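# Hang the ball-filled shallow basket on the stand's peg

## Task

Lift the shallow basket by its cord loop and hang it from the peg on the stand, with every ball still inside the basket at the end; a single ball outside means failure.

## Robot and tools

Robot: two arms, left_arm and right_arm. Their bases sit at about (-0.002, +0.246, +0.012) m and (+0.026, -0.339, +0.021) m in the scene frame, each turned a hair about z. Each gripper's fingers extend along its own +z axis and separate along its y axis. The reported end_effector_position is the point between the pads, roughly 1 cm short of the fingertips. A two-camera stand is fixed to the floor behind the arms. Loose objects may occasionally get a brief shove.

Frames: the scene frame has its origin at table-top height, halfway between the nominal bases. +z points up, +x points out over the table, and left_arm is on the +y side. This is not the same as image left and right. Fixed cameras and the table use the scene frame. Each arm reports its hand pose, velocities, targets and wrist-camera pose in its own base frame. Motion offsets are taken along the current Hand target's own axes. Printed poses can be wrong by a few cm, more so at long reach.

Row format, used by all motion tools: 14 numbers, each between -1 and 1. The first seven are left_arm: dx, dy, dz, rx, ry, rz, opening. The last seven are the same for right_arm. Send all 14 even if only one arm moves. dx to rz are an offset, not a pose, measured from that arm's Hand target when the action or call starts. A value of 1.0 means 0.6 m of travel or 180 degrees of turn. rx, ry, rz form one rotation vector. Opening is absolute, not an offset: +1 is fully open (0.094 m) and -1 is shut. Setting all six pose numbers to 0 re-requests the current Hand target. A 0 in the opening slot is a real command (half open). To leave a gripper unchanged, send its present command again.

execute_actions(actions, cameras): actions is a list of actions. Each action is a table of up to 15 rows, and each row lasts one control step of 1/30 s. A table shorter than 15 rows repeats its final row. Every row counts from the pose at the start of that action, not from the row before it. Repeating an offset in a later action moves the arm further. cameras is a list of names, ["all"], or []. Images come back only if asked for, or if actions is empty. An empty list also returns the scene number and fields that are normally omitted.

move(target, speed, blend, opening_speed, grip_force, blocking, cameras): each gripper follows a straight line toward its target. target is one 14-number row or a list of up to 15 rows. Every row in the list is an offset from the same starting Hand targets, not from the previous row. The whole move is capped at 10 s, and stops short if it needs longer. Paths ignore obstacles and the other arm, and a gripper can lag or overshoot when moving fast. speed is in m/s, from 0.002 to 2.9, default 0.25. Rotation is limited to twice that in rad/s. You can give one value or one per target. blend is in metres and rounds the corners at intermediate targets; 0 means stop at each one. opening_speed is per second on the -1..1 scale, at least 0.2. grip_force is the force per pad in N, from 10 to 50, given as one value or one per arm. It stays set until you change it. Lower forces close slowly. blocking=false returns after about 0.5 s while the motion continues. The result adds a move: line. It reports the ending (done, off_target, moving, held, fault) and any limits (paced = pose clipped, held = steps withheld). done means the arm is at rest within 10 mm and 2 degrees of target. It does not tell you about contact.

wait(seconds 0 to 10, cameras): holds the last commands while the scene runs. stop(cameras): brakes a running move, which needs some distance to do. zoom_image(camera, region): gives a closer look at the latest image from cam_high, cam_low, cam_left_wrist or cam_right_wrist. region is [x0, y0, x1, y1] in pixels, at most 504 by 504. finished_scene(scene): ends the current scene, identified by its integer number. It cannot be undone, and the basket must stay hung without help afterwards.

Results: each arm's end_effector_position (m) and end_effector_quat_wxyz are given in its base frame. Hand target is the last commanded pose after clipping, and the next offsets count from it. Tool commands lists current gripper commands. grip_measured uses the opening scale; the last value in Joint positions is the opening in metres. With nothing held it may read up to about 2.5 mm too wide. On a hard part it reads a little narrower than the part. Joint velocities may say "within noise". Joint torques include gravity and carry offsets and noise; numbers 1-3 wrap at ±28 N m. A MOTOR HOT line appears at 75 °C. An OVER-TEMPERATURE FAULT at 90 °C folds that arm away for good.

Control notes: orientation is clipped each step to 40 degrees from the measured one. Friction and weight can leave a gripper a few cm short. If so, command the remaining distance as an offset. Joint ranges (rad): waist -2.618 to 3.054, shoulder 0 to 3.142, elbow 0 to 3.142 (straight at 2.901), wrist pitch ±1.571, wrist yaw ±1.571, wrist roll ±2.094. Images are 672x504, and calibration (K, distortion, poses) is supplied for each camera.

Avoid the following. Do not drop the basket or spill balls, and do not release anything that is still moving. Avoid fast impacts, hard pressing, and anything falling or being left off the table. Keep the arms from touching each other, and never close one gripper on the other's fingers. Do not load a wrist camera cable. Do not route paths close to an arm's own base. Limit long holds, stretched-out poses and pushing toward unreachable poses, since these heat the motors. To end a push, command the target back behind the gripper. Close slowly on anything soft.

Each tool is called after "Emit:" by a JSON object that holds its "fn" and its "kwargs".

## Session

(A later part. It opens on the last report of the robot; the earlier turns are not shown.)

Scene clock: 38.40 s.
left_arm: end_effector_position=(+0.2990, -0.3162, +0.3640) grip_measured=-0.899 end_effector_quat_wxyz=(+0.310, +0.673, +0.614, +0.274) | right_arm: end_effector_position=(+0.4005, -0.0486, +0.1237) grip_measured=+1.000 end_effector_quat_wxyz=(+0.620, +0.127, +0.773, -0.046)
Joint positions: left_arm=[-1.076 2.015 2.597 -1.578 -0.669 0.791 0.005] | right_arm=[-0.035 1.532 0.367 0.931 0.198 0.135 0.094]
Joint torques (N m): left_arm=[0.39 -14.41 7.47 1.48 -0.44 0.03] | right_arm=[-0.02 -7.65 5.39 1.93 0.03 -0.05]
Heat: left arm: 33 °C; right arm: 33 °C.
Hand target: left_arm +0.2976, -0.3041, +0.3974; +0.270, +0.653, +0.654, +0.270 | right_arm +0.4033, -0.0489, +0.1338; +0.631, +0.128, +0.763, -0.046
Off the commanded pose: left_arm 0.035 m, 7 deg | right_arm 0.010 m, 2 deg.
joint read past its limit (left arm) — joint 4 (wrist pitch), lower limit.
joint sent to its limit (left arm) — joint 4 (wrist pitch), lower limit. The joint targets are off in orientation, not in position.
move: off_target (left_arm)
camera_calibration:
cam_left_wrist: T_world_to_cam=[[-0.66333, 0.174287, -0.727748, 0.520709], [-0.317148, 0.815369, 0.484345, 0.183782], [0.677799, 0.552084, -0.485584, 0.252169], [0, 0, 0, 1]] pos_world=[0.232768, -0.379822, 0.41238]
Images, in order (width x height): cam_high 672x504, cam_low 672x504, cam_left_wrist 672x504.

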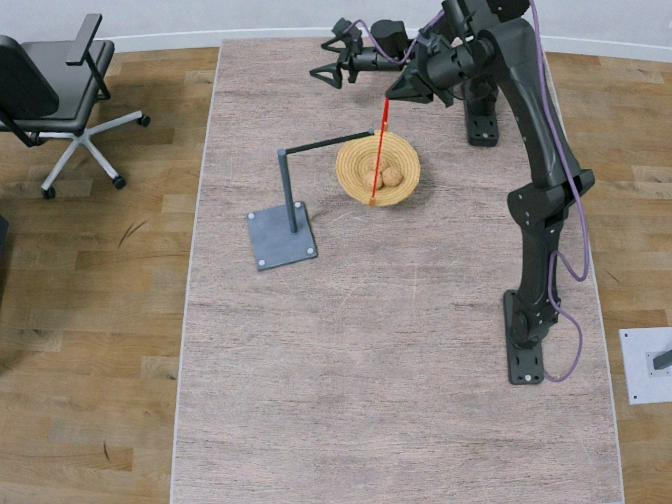

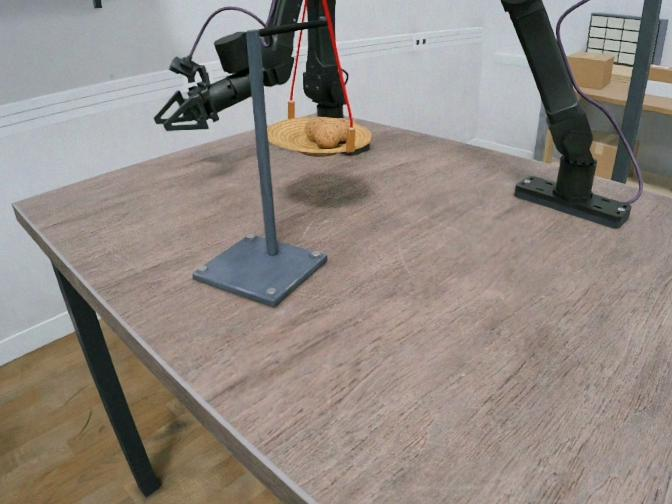

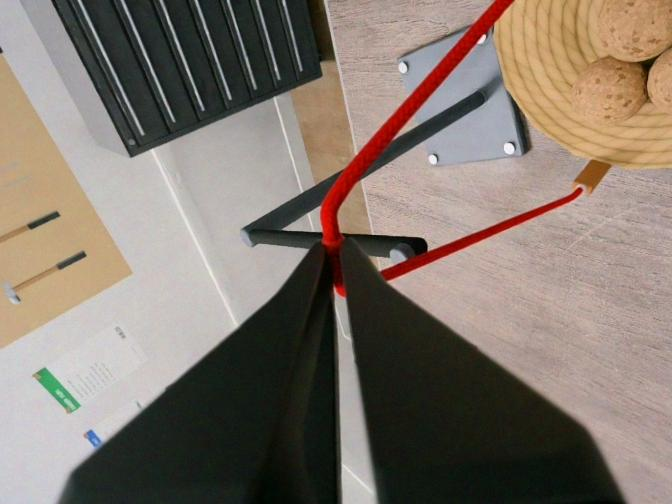

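Emit:
{"fn": "move", "kwargs": {"target": [0.048,0.041,0.041,0,0,0,-1,0,0,0,0,0,0,1], "speed": 0.03, "cameras": ["cam_high","cam_left_wrist","cam_low"]}}

Emit:
{"fn": "zoom_image", "kwargs": {"camera": "cam_high", "region": [270, 60, 470, 240]}}

Emit:
{"fn": "zoom_image", "kwargs": {"camera": "cam_low", "region": [230, 0, 430, 180]}}

Scene clock: 43.10 s.
left_arm: end_effector_position=(+0.3321, -0.2820, +0.3736) grip_measured=-0.899 end_effector_quat_wxyz=(+0.301, +0.666, +0.624, +0.275) | right_arm: end_effector_position=(+0.4005, -0.0486, +0.1237) grip_measured=+1.000 end_effector_quat_wxyz=(+0.620, +0.127, +0.773, -0.046)
Joint positions: left_arm=[-0.944 2.015 2.651 -1.58 -0.604 0.893 0.005] | right_arm=[-0.035 1.532 0.367 0.931 0.198 0.135 0.094]
Joint torques (N m): left_arm=[0.39 -12.1 7.24 1.59 -0.4 0] | right_arm=[0.21 -7.66 5.71 1.84 0.07 0]
Heat: left arm: 33 °C; right arm: 33 °C.
Hand target: left_arm +0.3324, -0.2753, +0.3973; +0.270, +0.653, +0.654, +0.270 | right_arm +0.4033, -0.0489, +0.1338; +0.631, +0.128, +0.763, -0.046
Off the commanded pose: left_arm 0.025 m, 5 deg | right_arm 0.010 m, 2 deg.
joint read past its limit (left arm) — joint 4 (wrist pitch), lower limit.
joint sent to its limit (left arm) — joint 4 (wrist pitch), lower limit. The joint targets are off in orientation, not in position.
move: off_target (left_arm)
camera_calibration:
cam_left_wrist: T_world_to_cam=[[-0.675904, 0.157874, -0.719882, 0.540318], [-0.334424, 0.804732, 0.490475, 0.162299], [0.656746, 0.57226, -0.491125, 0.230287], [0, 0, 0, 1]] pos_world=[0.26824, -0.347693, 0.422461]
Images, in order (width x height): cam_high 672x504, cam_low 672x504, cam_left_wrist 672x504.

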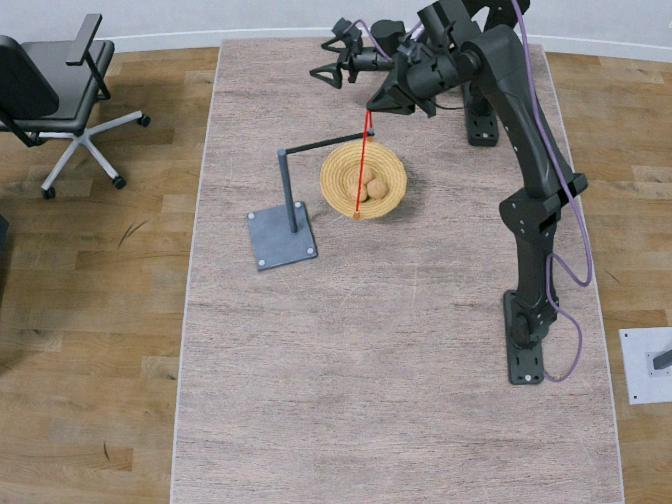

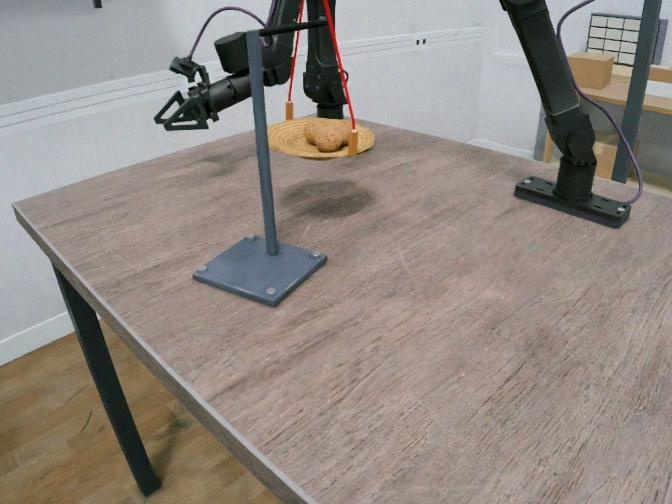

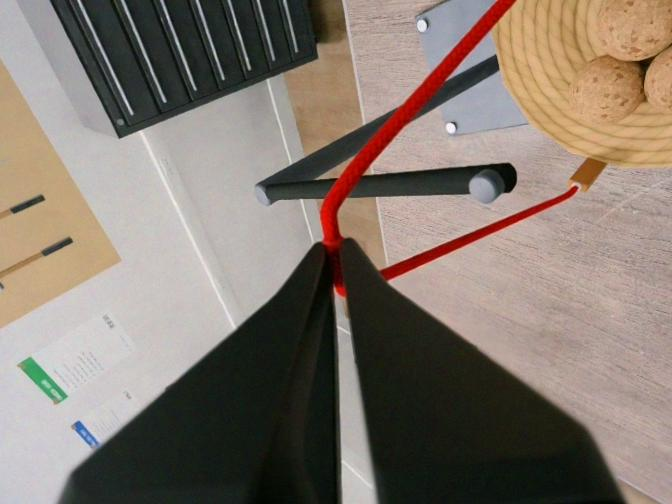

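Scaled by 2.520.

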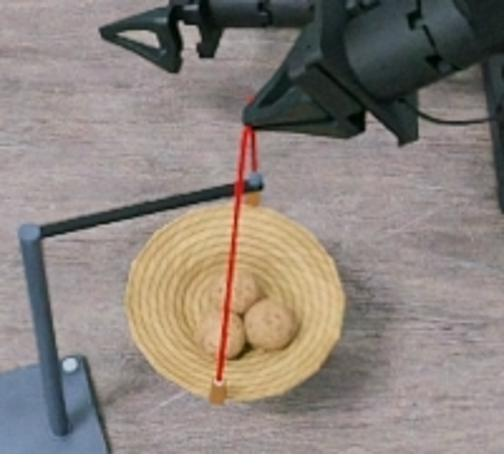

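Scaled by 2.520.

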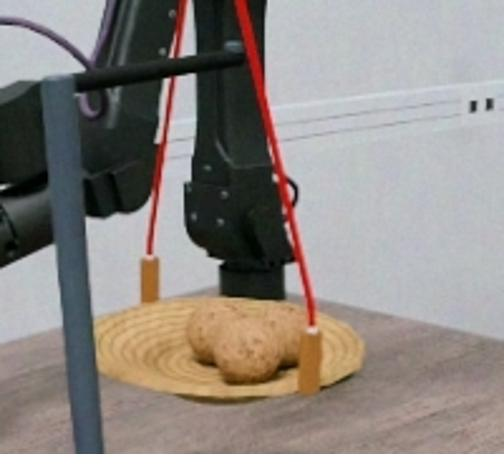

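Emit:
{"fn": "move", "kwargs": {"target": [0.025,0.047,0.047,0,0,0,-1,0,0,0,0,0,0,1], "speed": 0.03, "cameras": ["cam_left_wrist","cam_low","cam_high"]}}

Emit:
{"fn": "zoom_image", "kwargs": {"camera": "cam_low", "region": [230, 0, 430, 180]}}

Emit:
{"fn": "zoom_image", "kwargs": {"camera": "cam_high", "region": [270, 60, 470, 240]}}

Scene clock: 46.53 s.
left_arm: end_effector_position=(+0.3660, -0.2591, +0.3895) grip_measured=-0.899 end_effector_quat_wxyz=(+0.318, +0.655, +0.626, +0.280) | right_arm: end_effector_position=(+0.4005, -0.0486, +0.1237) grip_measured=+1.000 end_effector_quat_wxyz=(+0.620, +0.127, +0.773, -0.046)
Joint positions: left_arm=[-0.828 2.079 2.815 -1.584 -0.545 0.999 0.005] | right_arm=[-0.035 1.532 0.367 0.931 0.198 0.135 0.094]
Joint torques (N m): left_arm=[0.38 -8.95 6.79 1.77 -0.31 0.02] | right_arm=[-0.02 -7.83 5.49 1.86 0.04 -0.04]
Heat: left arm: 33 °C; right arm: 33 °C.
Hand target: left_arm +0.3723, -0.2603, +0.3972; +0.270, +0.653, +0.654, +0.270 | right_arm +0.4033, -0.0489, +0.1338; +0.631, +0.128, +0.763, -0.046
Off the commanded pose: left_arm 0.010 m, 6 deg | right_arm 0.010 m, 2 deg.
joint read past its limit (left arm) — joint 4 (wrist pitch), lower limit.
joint sent to its limit (left arm) — joint 4 (wrist pitch), lower limit. The joint targets are off in orientation, not in position.
move: off_target (left_arm)
camera_calibration:
cam_left_wrist: T_world_to_cam=[[-0.654603, 0.134867, -0.743845, 0.566647], [-0.356261, 0.812809, 0.46089, 0.16893], [0.666763, 0.566703, -0.484019, 0.194833], [0, 0, 0, 1]] pos_world=[0.301204, -0.324143, 0.437943]
Images, in order (width x height): cam_high 672x504, cam_low 672x504, cam_left_wrist 672x504.

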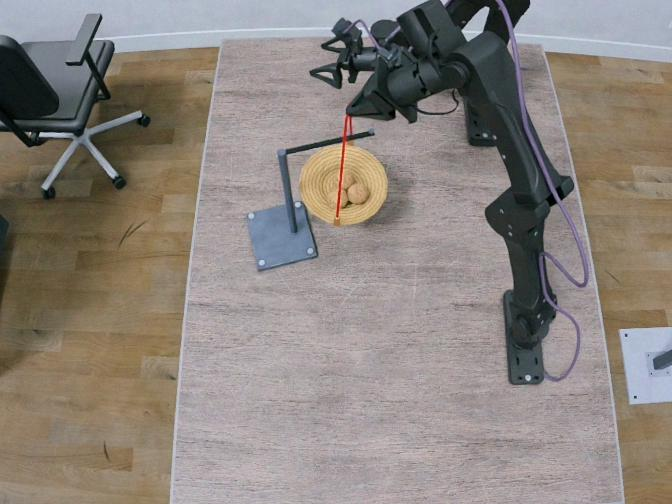

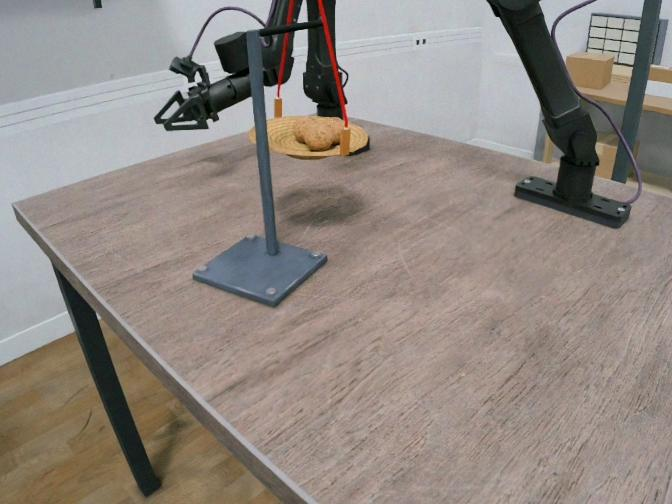

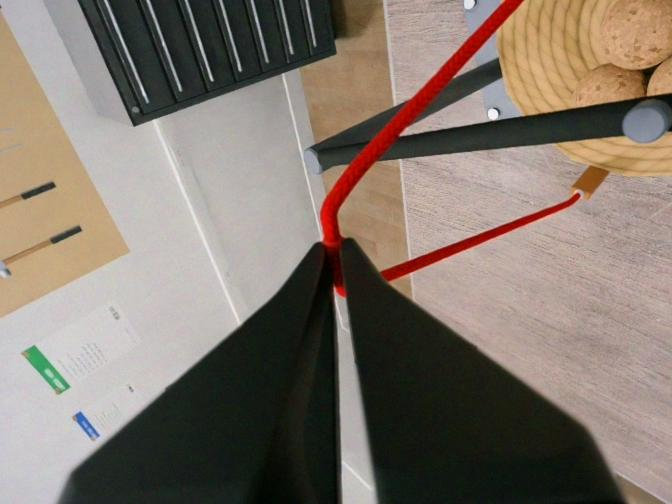

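Scaled by 2.520.

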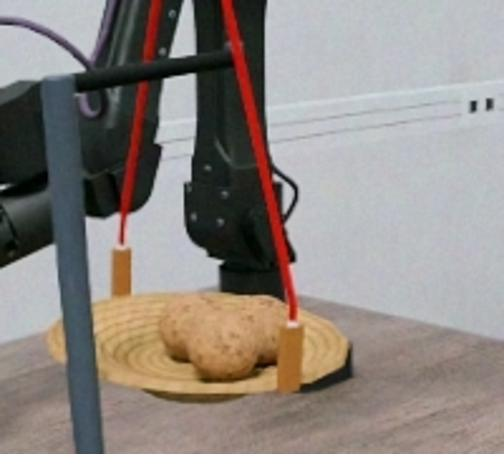

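Scaled by 2.520.

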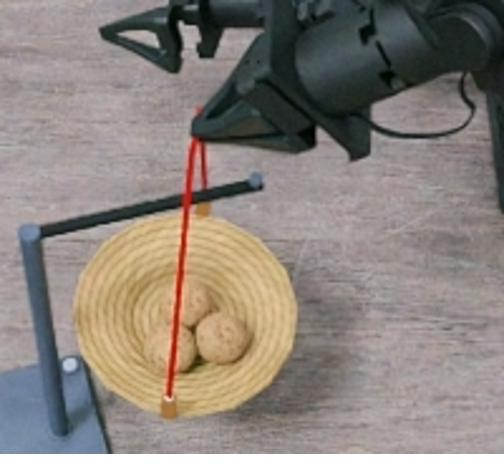

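Emit:
{"fn": "move", "kwargs": {"target": [-0.003,-0.041,0.041,0,0,0,-1,0,0,0,0,0,0,1], "speed": 0.03, "cameras": ["cam_left_wrist","cam_low","cam_high"]}}

Emit:
{"fn": "zoom_image", "kwargs": {"camera": "cam_low", "region": [250, 0, 350, 80]}}

Emit:
{"fn": "zoom_image", "kwargs": {"camera": "cam_high", "region": [270, 60, 470, 240]}}

Scene clock: 49.57 s.
left_arm: end_effector_position=(+0.3670, -0.2623, +0.3603) grip_measured=-0.899 end_effector_quat_wxyz=(+0.280, +0.663, +0.640, +0.270) | right_arm: end_effector_position=(+0.4005, -0.0486, +0.1237) grip_measured=+1.000 end_effector_quat_wxyz=(+0.620, +0.127, +0.773, -0.046)
Joint positions: left_arm=[-0.828 2.079 2.717 -1.584 -0.536 0.955 0.005] | right_arm=[-0.035 1.532 0.367 0.931 0.198 0.135 0.094]
Joint torques (N m): left_arm=[0.38 -10.33 3.86 1.65 -0.34 -0.13] | right_arm=[0.05 -7.53 5.29 1.88 0.05 -0.01]
Heat: left arm: 34 °C; right arm: 33 °C.
Hand target: left_arm +0.3722, -0.2621, +0.3624; +0.269, +0.653, +0.654, +0.270 | right_arm +0.4033, -0.0489, +0.1338; +0.631, +0.128, +0.763, -0.046
Off the commanded pose: left_arm 0.006 m, 2 deg | right_arm 0.010 m, 2 deg.
joint read past its limit (left arm) — joint 4 (wrist pitch), lower limit.
joint sent to its limit (left arm) — joint 4 (wrist pitch), lower limit. The joint targets still meet the commanded pose.
move: done
camera_calibration:
cam_left_wrist: T_world_to_cam=[[-0.710678, 0.143629, -0.6887, 0.548967], [-0.339396, 0.787491, 0.514459, 0.153293], [0.616236, 0.599357, -0.510905, 0.218577], [0, 0, 0, 1]] pos_world=[0.307471, -0.33057, 0.410883]
Images, in order (width x height): cam_high 672x504, cam_low 672x504, cam_left_wrist 672x504.

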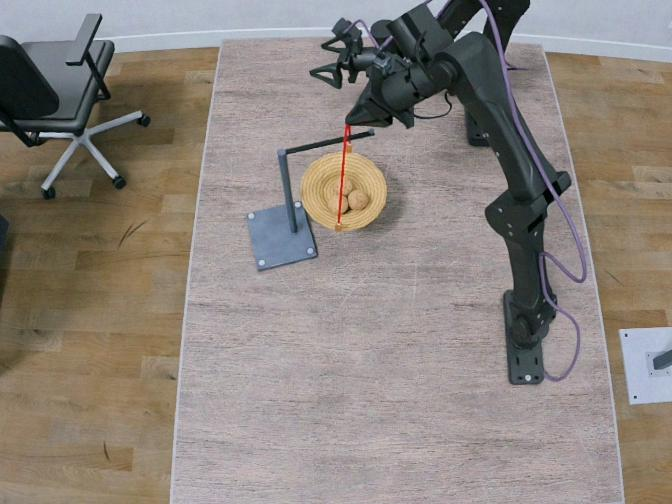

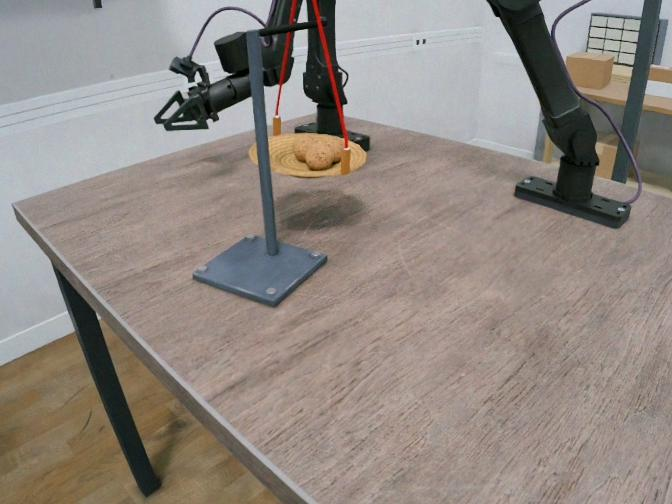

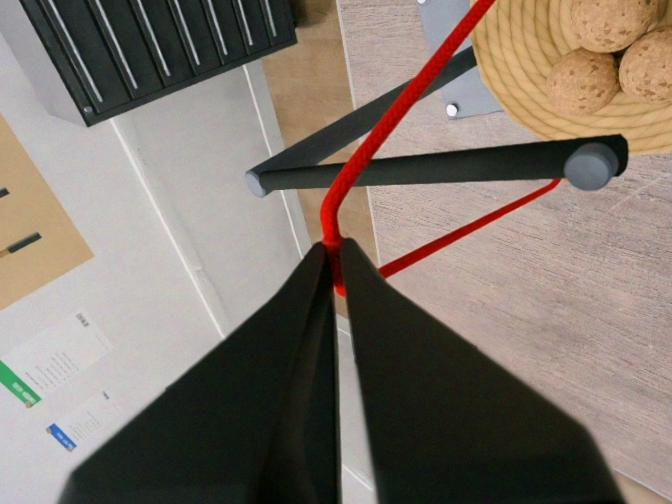

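Scaled by 5.040.

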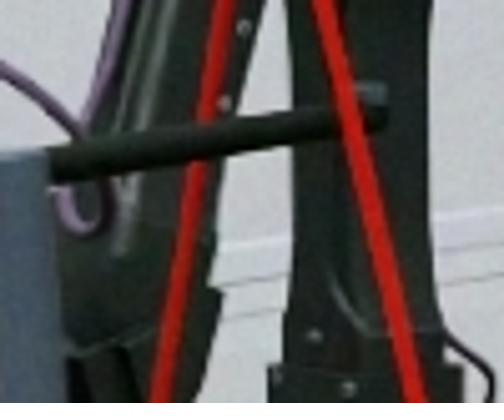

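Scaled by 2.520.

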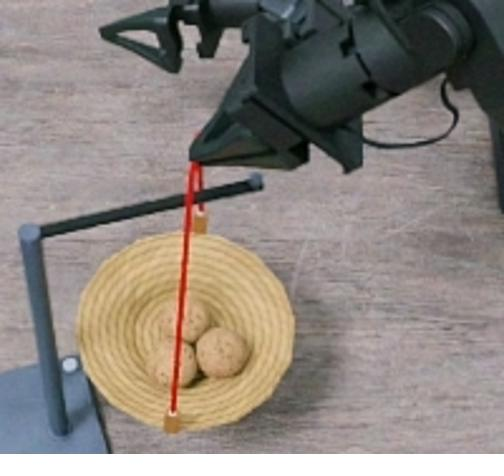

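Emit:
{"fn": "move", "kwargs": {"target": [0,-0.041,0.041,0,0,0,-1,0,0,0,0,0,0,1], "speed": 0.03, "cameras": ["cam_left_wrist","cam_low","cam_high"]}}

Emit:
{"fn": "zoom_image", "kwargs": {"camera": "cam_low", "region": [250, 0, 350, 80]}}

Emit:
{"fn": "zoom_image", "kwargs": {"camera": "cam_high", "region": [270, 60, 470, 240]}}

Scene clock: 51.47 s.
left_arm: end_effector_position=(+0.3714, -0.2666, +0.3162) grip_measured=-0.899 end_effector_quat_wxyz=(+0.249, +0.668, +0.647, +0.271) | right_arm: end_effector_position=(+0.4005, -0.0486, +0.1237) grip_measured=+1.000 end_effector_quat_wxyz=(+0.620, +0.127, +0.773, -0.046)
Joint positions: left_arm=[-0.83 1.978 2.358 -1.399 -0.543 0.931 0.005] | right_arm=[-0.035 1.532 0.367 0.931 0.198 0.135 0.094]
Joint torques (N m): left_arm=[0.54 -13.38 3.71 1.61 -0.25 -0.14] | right_arm=[0.09 -7.68 5.5 1.85 -0.01 0.02]
Heat: left arm: 34 °C; right arm: 33 °C.
Hand target: left_arm +0.3720, -0.2621, +0.3277; +0.270, +0.653, +0.654, +0.270 | right_arm +0.4033, -0.0489, +0.1338; +0.631, +0.128, +0.763, -0.046
Off the commanded pose: left_arm 0.012 m, 3 deg | right_arm 0.010 m, 2 deg.
move: off_target (left_arm)
camera_calibration:
cam_left_wrist: T_world_to_cam=[[-0.743575, 0.157103, -0.649934, 0.525915], [-0.330127, 0.75902, 0.561163, 0.154996], [0.581474, 0.631828, -0.512525, 0.218155], [0, 0, 0, 1]] pos_world=[0.315375, -0.338105, 0.366642]
Images, in order (width x height): cam_high 672x504, cam_low 672x504, cam_left_wrist 672x504.

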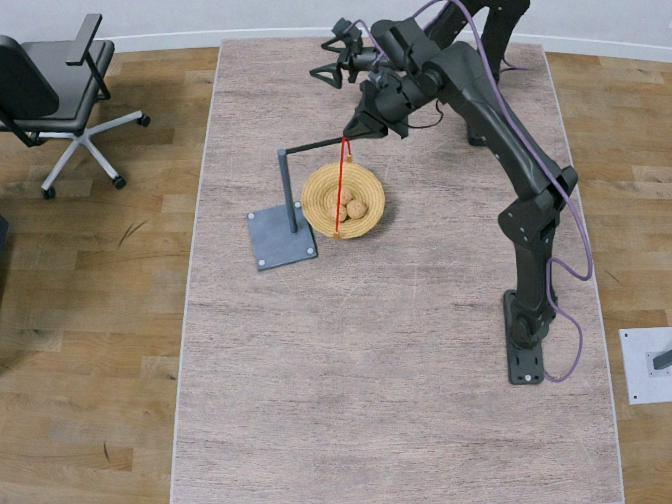

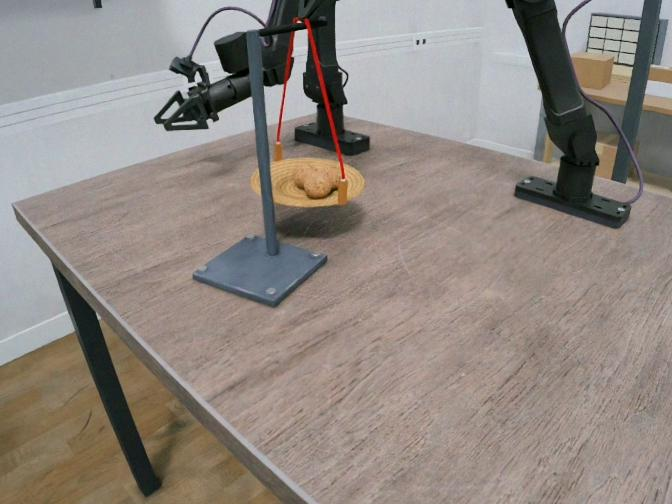

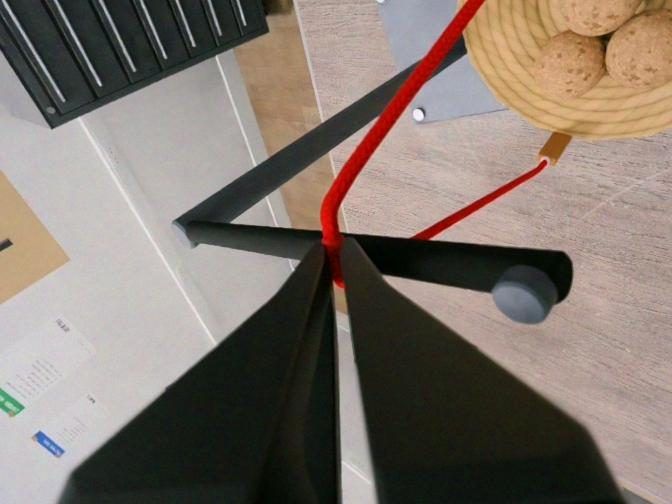

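Scaled by 5.040.

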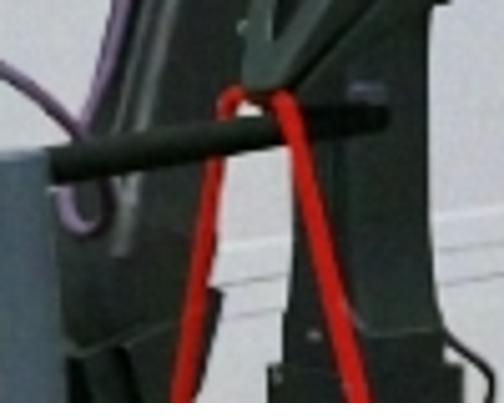

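Scaled by 2.520.

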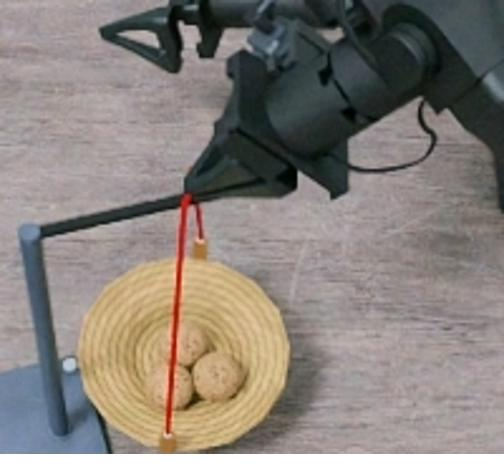

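Emit:
{"fn": "move", "kwargs": {"target": [0,-0.012,0.012,0,0,0,-1,0,0,0,0,0,0,1], "speed": 0.02, "cameras": ["cam_low"]}}

Emit:
{"fn": "zoom_image", "kwargs": {"camera": "cam_low", "region": [250, 0, 350, 80]}}

Scene clock: 52.53 s.
left_arm: end_effector_position=(+0.3713, -0.2663, +0.3156) grip_measured=-0.899 end_effector_quat_wxyz=(+0.264, +0.662, +0.647, +0.271) | right_arm: end_effector_position=(+0.4005, -0.0486, +0.1237) grip_measured=+1.000 end_effector_quat_wxyz=(+0.620, +0.127, +0.773, -0.046)
Joint positions: left_arm=[-0.83 1.925 2.258 -1.32 -0.544 0.93 0.005] | right_arm=[-0.035 1.532 0.367 0.931 0.198 0.135 0.094]
Joint torques (N m): left_arm=[0.54 -11.77 3.4 1.53 -0.23 -0.13] | right_arm=[0.14 -7.8 5.53 1.82 0.06 -0.07]
Heat: left arm: 34 °C; right arm: 33 °C.
Hand target: left_arm +0.3720, -0.2622, +0.3175; +0.270, +0.653, +0.654, +0.270 | right_arm +0.4033, -0.0489, +0.1338; +0.631, +0.128, +0.763, -0.046
Off the commanded pose: left_arm 0.005 m, 1 deg | right_arm 0.010 m, 2 deg.
move: done
Images, in order (width x height): cam_low 672x504.

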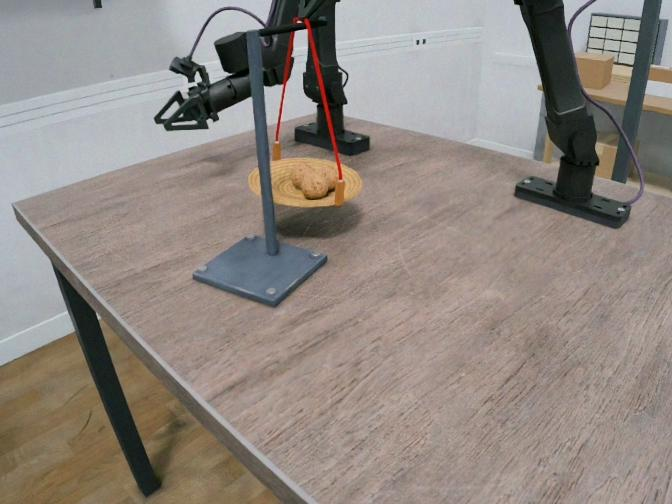

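Scaled by 5.040.

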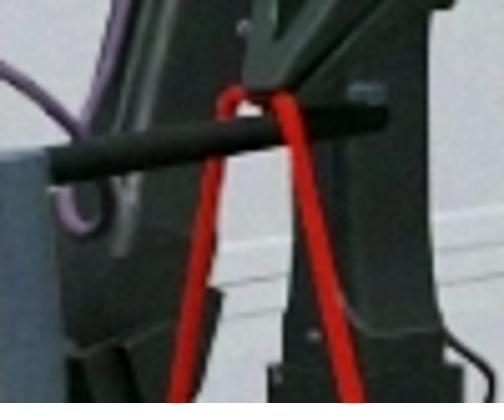

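Emit:
{"fn": "move", "kwargs": {"target": [0,-0.010,0.010,0,0,0,-1,0,0,0,0,0,0,1], "speed": 0.02, "cameras": ["cam_low","cam_left_wrist"]}}

Emit:
{"fn": "zoom_image", "kwargs": {"camera": "cam_low", "region": [250, 0, 350, 80]}}

Scene clock: 53.67 s.
left_arm: end_effector_position=(+0.3713, -0.2660, +0.3152) grip_measured=-0.899 end_effector_quat_wxyz=(+0.276, +0.656, +0.648, +0.271) | right_arm: end_effector_position=(+0.4005, -0.0486, +0.1237) grip_measured=+1.000 end_effector_quat_wxyz=(+0.620, +0.127, +0.773, -0.046)
Joint positions: left_arm=[-0.83 1.887 2.187 -1.261 -0.545 0.93 0.005] | right_arm=[-0.035 1.532 0.367 0.931 0.198 0.135 0.094]
Joint torques (N m): left_arm=[0.55 -10.52 3.12 1.43 -0.22 -0.12] | right_arm=[0.03 -7.82 5.3 1.85 0.11 -0.03]
Heat: left arm: 34 °C; right arm: 33 °C.
Hand target: left_arm +0.3720, -0.2622, +0.3090; +0.270, +0.653, +0.654, +0.270 | right_arm +0.4033, -0.0489, +0.1338; +0.631, +0.128, +0.763, -0.046
Off the commanded pose: left_arm 0.007 m, 1 deg | right_arm 0.010 m, 2 deg.
move: done
camera_calibration:
cam_left_wrist: T_world_to_cam=[[-0.716474, 0.126908, -0.685973, 0.518384], [-0.353824, 0.781345, 0.514109, 0.184678], [0.601226, 0.61106, -0.514911, 0.20514], [0, 0, 0, 1]] pos_world=[0.313417, -0.335437, 0.366281]
Images, in order (width x height): cam_low 672x504, cam_left_wrist 672x504.

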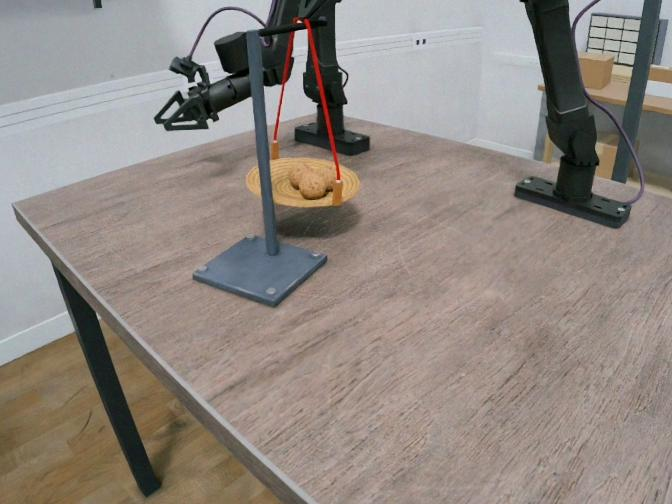

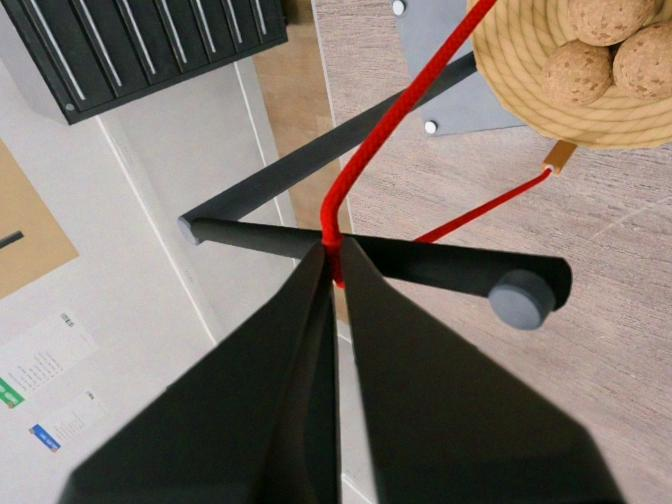

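Scaled by 5.040.

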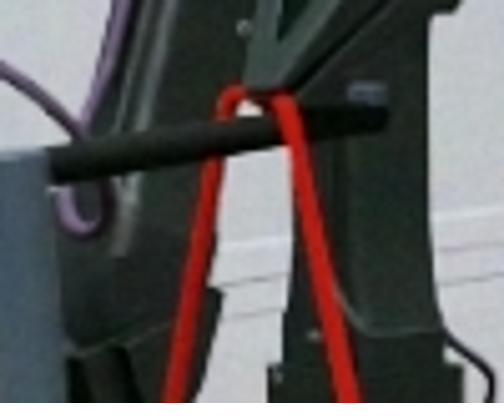

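Emit:
{"fn": "move", "kwargs": {"target": [0,-0.011,0.011,0,0,0,-1,0,0,0,0,0,0,1], "speed": 0.02, "cameras": ["cam_low","cam_high"]}}

Emit:
{"fn": "zoom_image", "kwargs": {"camera": "cam_low", "region": [250, 0, 350, 80]}}

Emit:
{"fn": "zoom_image", "kwargs": {"camera": "cam_high", "region": [310, 100, 410, 175]}}

Scene clock: 54.70 s.
left_arm: end_effector_position=(+0.3712, -0.2658, +0.3147) grip_measured=-0.900 end_effector_quat_wxyz=(+0.288, +0.651, +0.647, +0.273) | right_arm: end_effector_position=(+0.4005, -0.0486, +0.1237) grip_measured=+1.000 end_effector_quat_wxyz=(+0.620, +0.127, +0.773, -0.046)
Joint positions: left_arm=[-0.832 1.85 2.117 -1.201 -0.551 0.93 0.005] | right_arm=[-0.035 1.532 0.367 0.931 0.198 0.135 0.094]
Joint torques (N m): left_arm=[0.7 -9.31 2.86 1.37 -0.16 -0.12] | right_arm=[-0.12 -7.77 5.49 1.88 0.03 -0.08]
Heat: left arm: 34 °C; right arm: 34 °C.
Hand target: left_arm +0.3720, -0.2621, +0.2997; +0.270, +0.653, +0.654, +0.270 | right_arm +0.4033, -0.0489, +0.1338; +0.631, +0.128, +0.763, -0.046
Off the commanded pose: left_arm 0.016 m, 2 deg | right_arm 0.010 m, 2 deg.
move: off_target (left_arm)
Images, in order (width x height): cam_high 672x504, cam_low 672x504.

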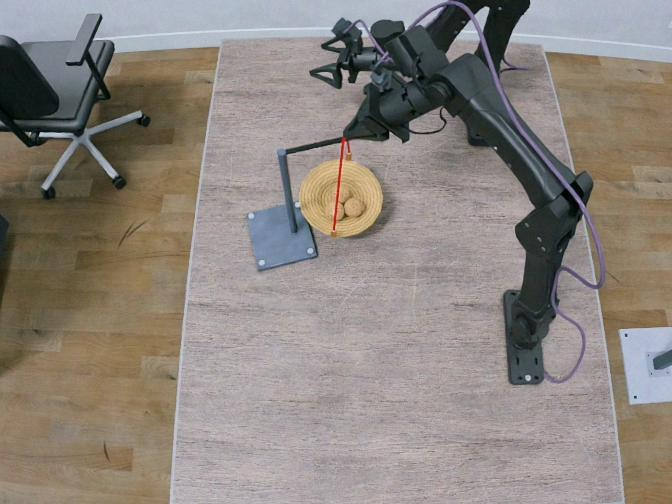

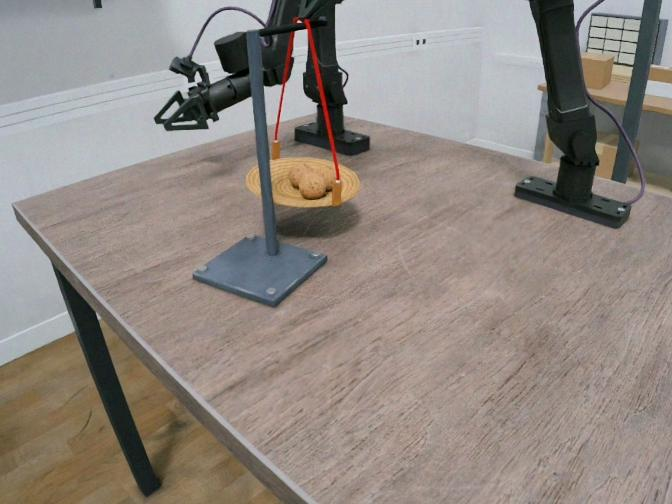

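Scaled by 5.040.

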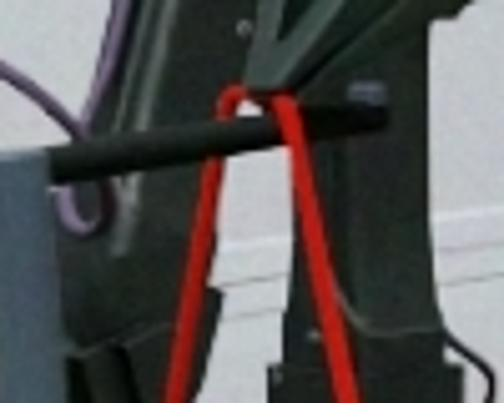

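Scaled by 5.040.

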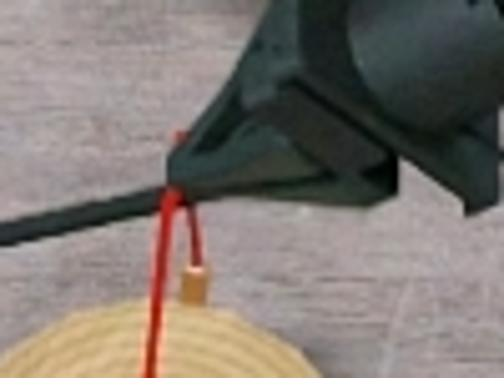

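Emit:
{"fn": "move", "kwargs": {"target": [[0,0.021,-0.021,0,0,0,-1,0,0,0,0,0,0,1],[0.005,0.033,-0.009,0.055,0,0,-1,0,0,0,0,0,0,1]], "speed": 0.02, "cameras": ["cam_low","cam_high","cam_left_wrist"]}}

Emit:
{"fn": "zoom_image", "kwargs": {"camera": "cam_low", "region": [250, 0, 350, 80]}}

Emit:
{"fn": "zoom_image", "kwargs": {"camera": "cam_high", "region": [250, 100, 400, 250]}}

Scene clock: 61.17 s.
left_arm: end_effector_position=(+0.3734, -0.2629, +0.3175) grip_measured=-0.900 end_effector_quat_wxyz=(+0.239, +0.678, +0.664, +0.207) | right_arm: end_effector_position=(+0.4005, -0.0486, +0.1237) grip_measured=+1.000 end_effector_quat_wxyz=(+0.620, +0.127, +0.773, -0.046)
Joint positions: left_arm=[-0.766 2.081 2.599 -1.561 -0.389 0.932 0.005] | right_arm=[-0.035 1.532 0.367 0.931 0.198 0.135 0.094]
Joint torques (N m): left_arm=[1.03 -9.06 7.19 1.28 -0.35 0.05] | right_arm=[-0.03 -7.76 5.68 1.87 0.04 -0.03]
Heat: left arm: 34 °C; right arm: 34 °C.
Hand target: left_arm +0.3823, -0.2591, +0.3174; +0.212, +0.674, +0.675, +0.213 | right_arm +0.4033, -0.0489, +0.1338; +0.631, +0.128, +0.763, -0.046
Off the commanded pose: left_arm 0.010 m, 3 deg | right_arm 0.010 m, 2 deg.
joint sent to its limit (left arm) — joint 4 (wrist pitch), lower limit. The joint targets are off in orientation, not in position.
move: off_target (left_arm)
camera_calibration:
cam_left_wrist: T_world_to_cam=[[-0.80928, 0.124184, -0.574146, 0.519441], [-0.25658, 0.804503, 0.535669, 0.14472], [0.528424, 0.58082, -0.619205, 0.255482], [0, 0, 0, 1]] pos_world=[0.322503, -0.329324, 0.378909]
Images, in order (width x height): cam_high 672x504, cam_low 672x504, cam_left_wrist 672x504.

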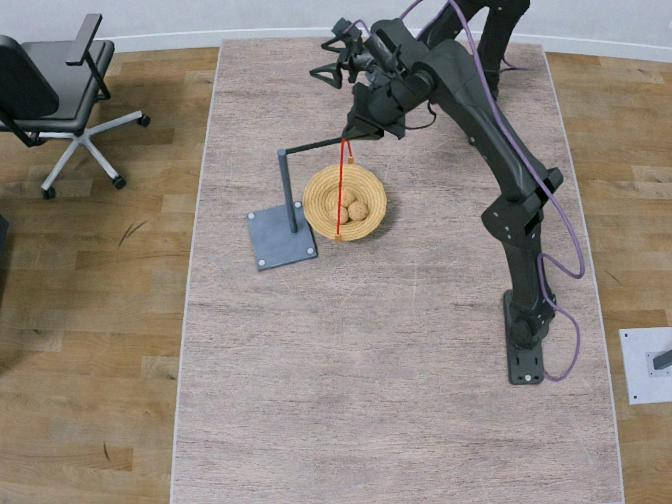

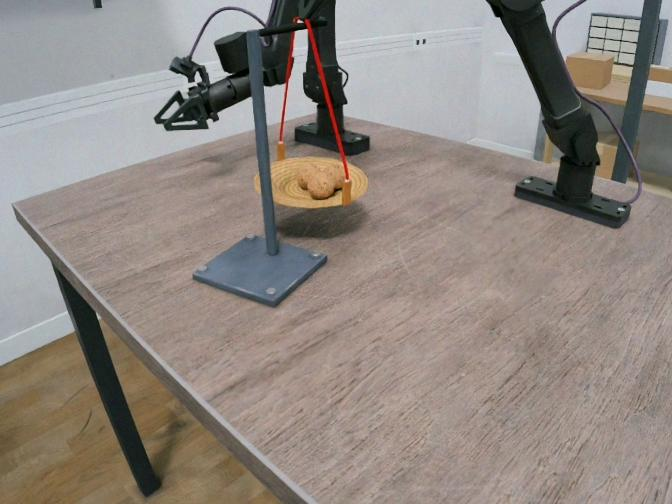

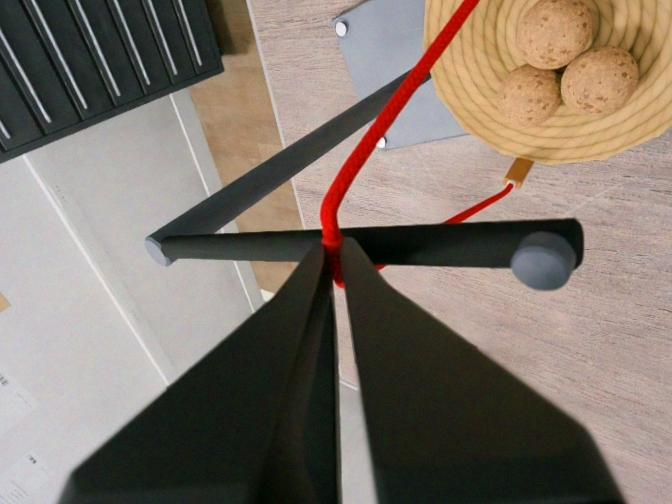

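Scaled by 5.040.

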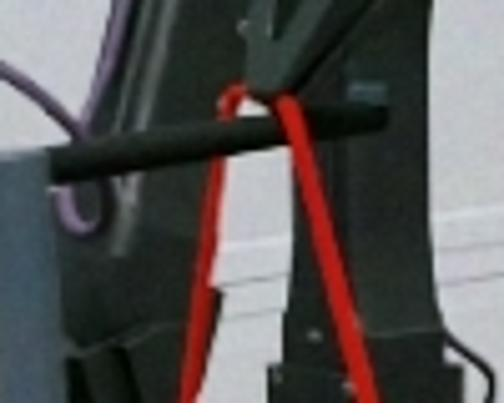

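Scaled by 3.360.

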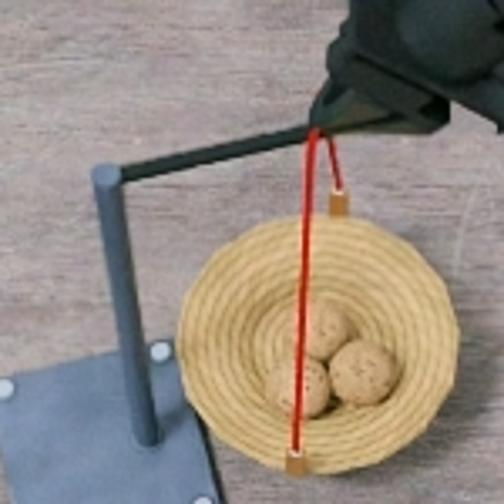

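Emit:
{"fn": "move", "kwargs": {"target": [0,-0.011,0.016,0,0,0,-1,0,0,0,0,0,0,1], "speed": 0.02, "cameras": ["cam_low"]}}

Emit:
{"fn": "zoom_image", "kwargs": {"camera": "cam_low", "region": [250, 0, 350, 80]}}

Scene clock: 62.93 s.
left_arm: end_effector_position=(+0.3734, -0.2630, +0.3175) grip_measured=-0.900 end_effector_quat_wxyz=(+0.239, +0.678, +0.663, +0.207) | right_arm: end_effector_position=(+0.4005, -0.0486, +0.1237) grip_measured=+1.000 end_effector_quat_wxyz=(+0.620, +0.127, +0.773, -0.046)
Joint positions: left_arm=[-0.766 2.081 2.599 -1.561 -0.389 0.933 0.005] | right_arm=[-0.035 1.532 0.367 0.931 0.198 0.135 0.094]
Joint torques (N m): left_arm=[1.1 -8.59 4.41 1.28 -0.33 -0.08] | right_arm=[0.05 -7.79 5.49 1.86 0.06 -0.05]
Heat: left arm: 34 °C; right arm: 34 °C.
Hand target: left_arm +0.3824, -0.2591, +0.3058; +0.212, +0.674, +0.675, +0.213 | right_arm +0.4033, -0.0489, +0.1338; +0.631, +0.128, +0.763, -0.046
Off the commanded pose: left_arm 0.015 m, 3 deg | right_arm 0.010 m, 2 deg.
joint sent to its limit (left arm) — joint 4 (wrist pitch), lower limit. The joint targets still meet the commanded pose.
move: off_target (left_arm)
Images, in order (width x height): cam_low 672x504.

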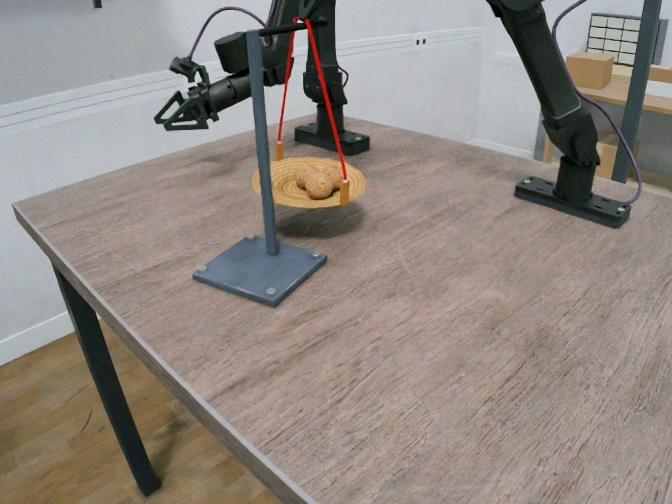

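Scaled by 5.040.

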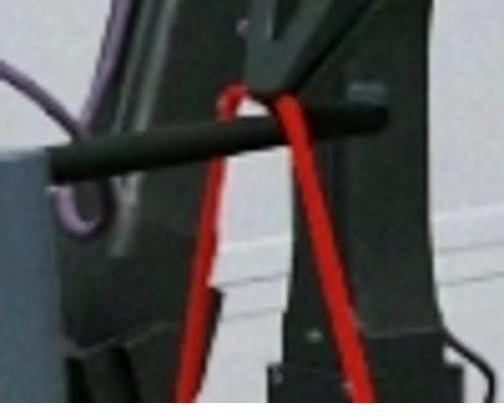

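Emit:
{"fn": "move", "kwargs": {"target": [0,0.006,-0.012,0,0,0,-0.70,0,0,0,0,0,0,1], "speed": 0.02, "opening_speed": 0.2, "cameras": ["cam_low","cam_left_wrist","cam_high"]}}

Emit:
{"fn": "zoom_image", "kwargs": {"camera": "cam_low", "region": [250, 0, 350, 80]}}

Scene clock: 64.90 s.
left_arm: end_effector_position=(+0.3762, -0.2624, +0.3193) grip_measured=-0.703 end_effector_quat_wxyz=(+0.244, +0.674, +0.664, +0.212) | right_arm: end_effector_position=(+0.4005, -0.0486, +0.1237) grip_measured=+1.000 end_effector_quat_wxyz=(+0.620, +0.127, +0.773, -0.046)
Joint positions: left_arm=[-0.765 2.081 2.599 -1.551 -0.399 0.933 0.014] | right_arm=[-0.035 1.532 0.367 0.931 0.198 0.135 0.094]
Joint torques (N m): left_arm=[0.76 -9.2 5.85 1.17 -0.26 -0.01] | right_arm=[-0.01 -7.77 5.26 1.86 0.05 -0.05]
Heat: left arm: 34 °C; right arm: 34 °C.
Hand target: left_arm +0.3811, -0.2591, +0.3137; +0.212, +0.674, +0.675, +0.213 | right_arm +0.4033, -0.0489, +0.1338; +0.631, +0.128, +0.763, -0.046
Off the commanded pose: left_arm 0.008 m, 4 deg | right_arm 0.010 m, 2 deg.
joint sent to its limit (left arm) — joint 4 (wrist pitch), lower limit. The joint targets still meet the commanded pose.
move: off_target (left_arm)
camera_calibration:
cam_left_wrist: T_world_to_cam=[[-0.802394, 0.118687, -0.584874, 0.522085], [-0.268537, 0.803404, 0.531441, 0.149639], [0.532965, 0.583485, -0.612775, 0.25181], [0, 0, 0, 1]] pos_world=[0.324895, -0.329113, 0.380132]
Images, in order (width x height): cam_high 672x504, cam_low 672x504, cam_left_wrist 672x504.

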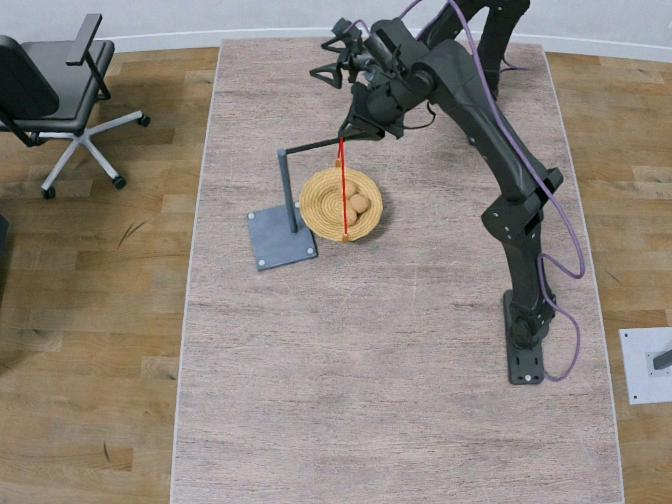

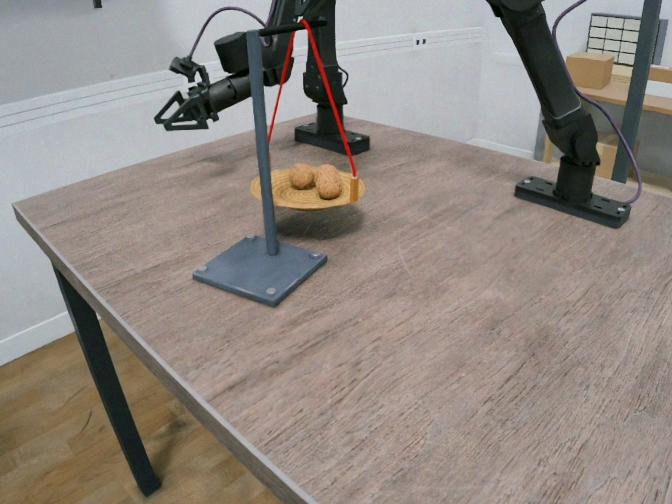

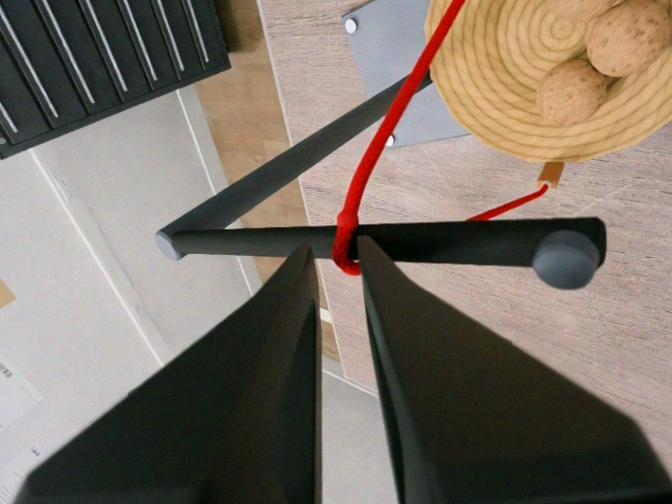

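Scaled by 5.040.

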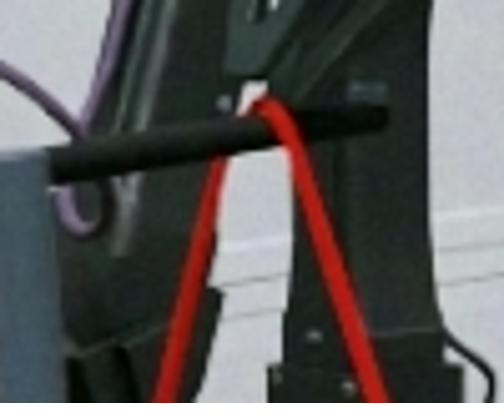

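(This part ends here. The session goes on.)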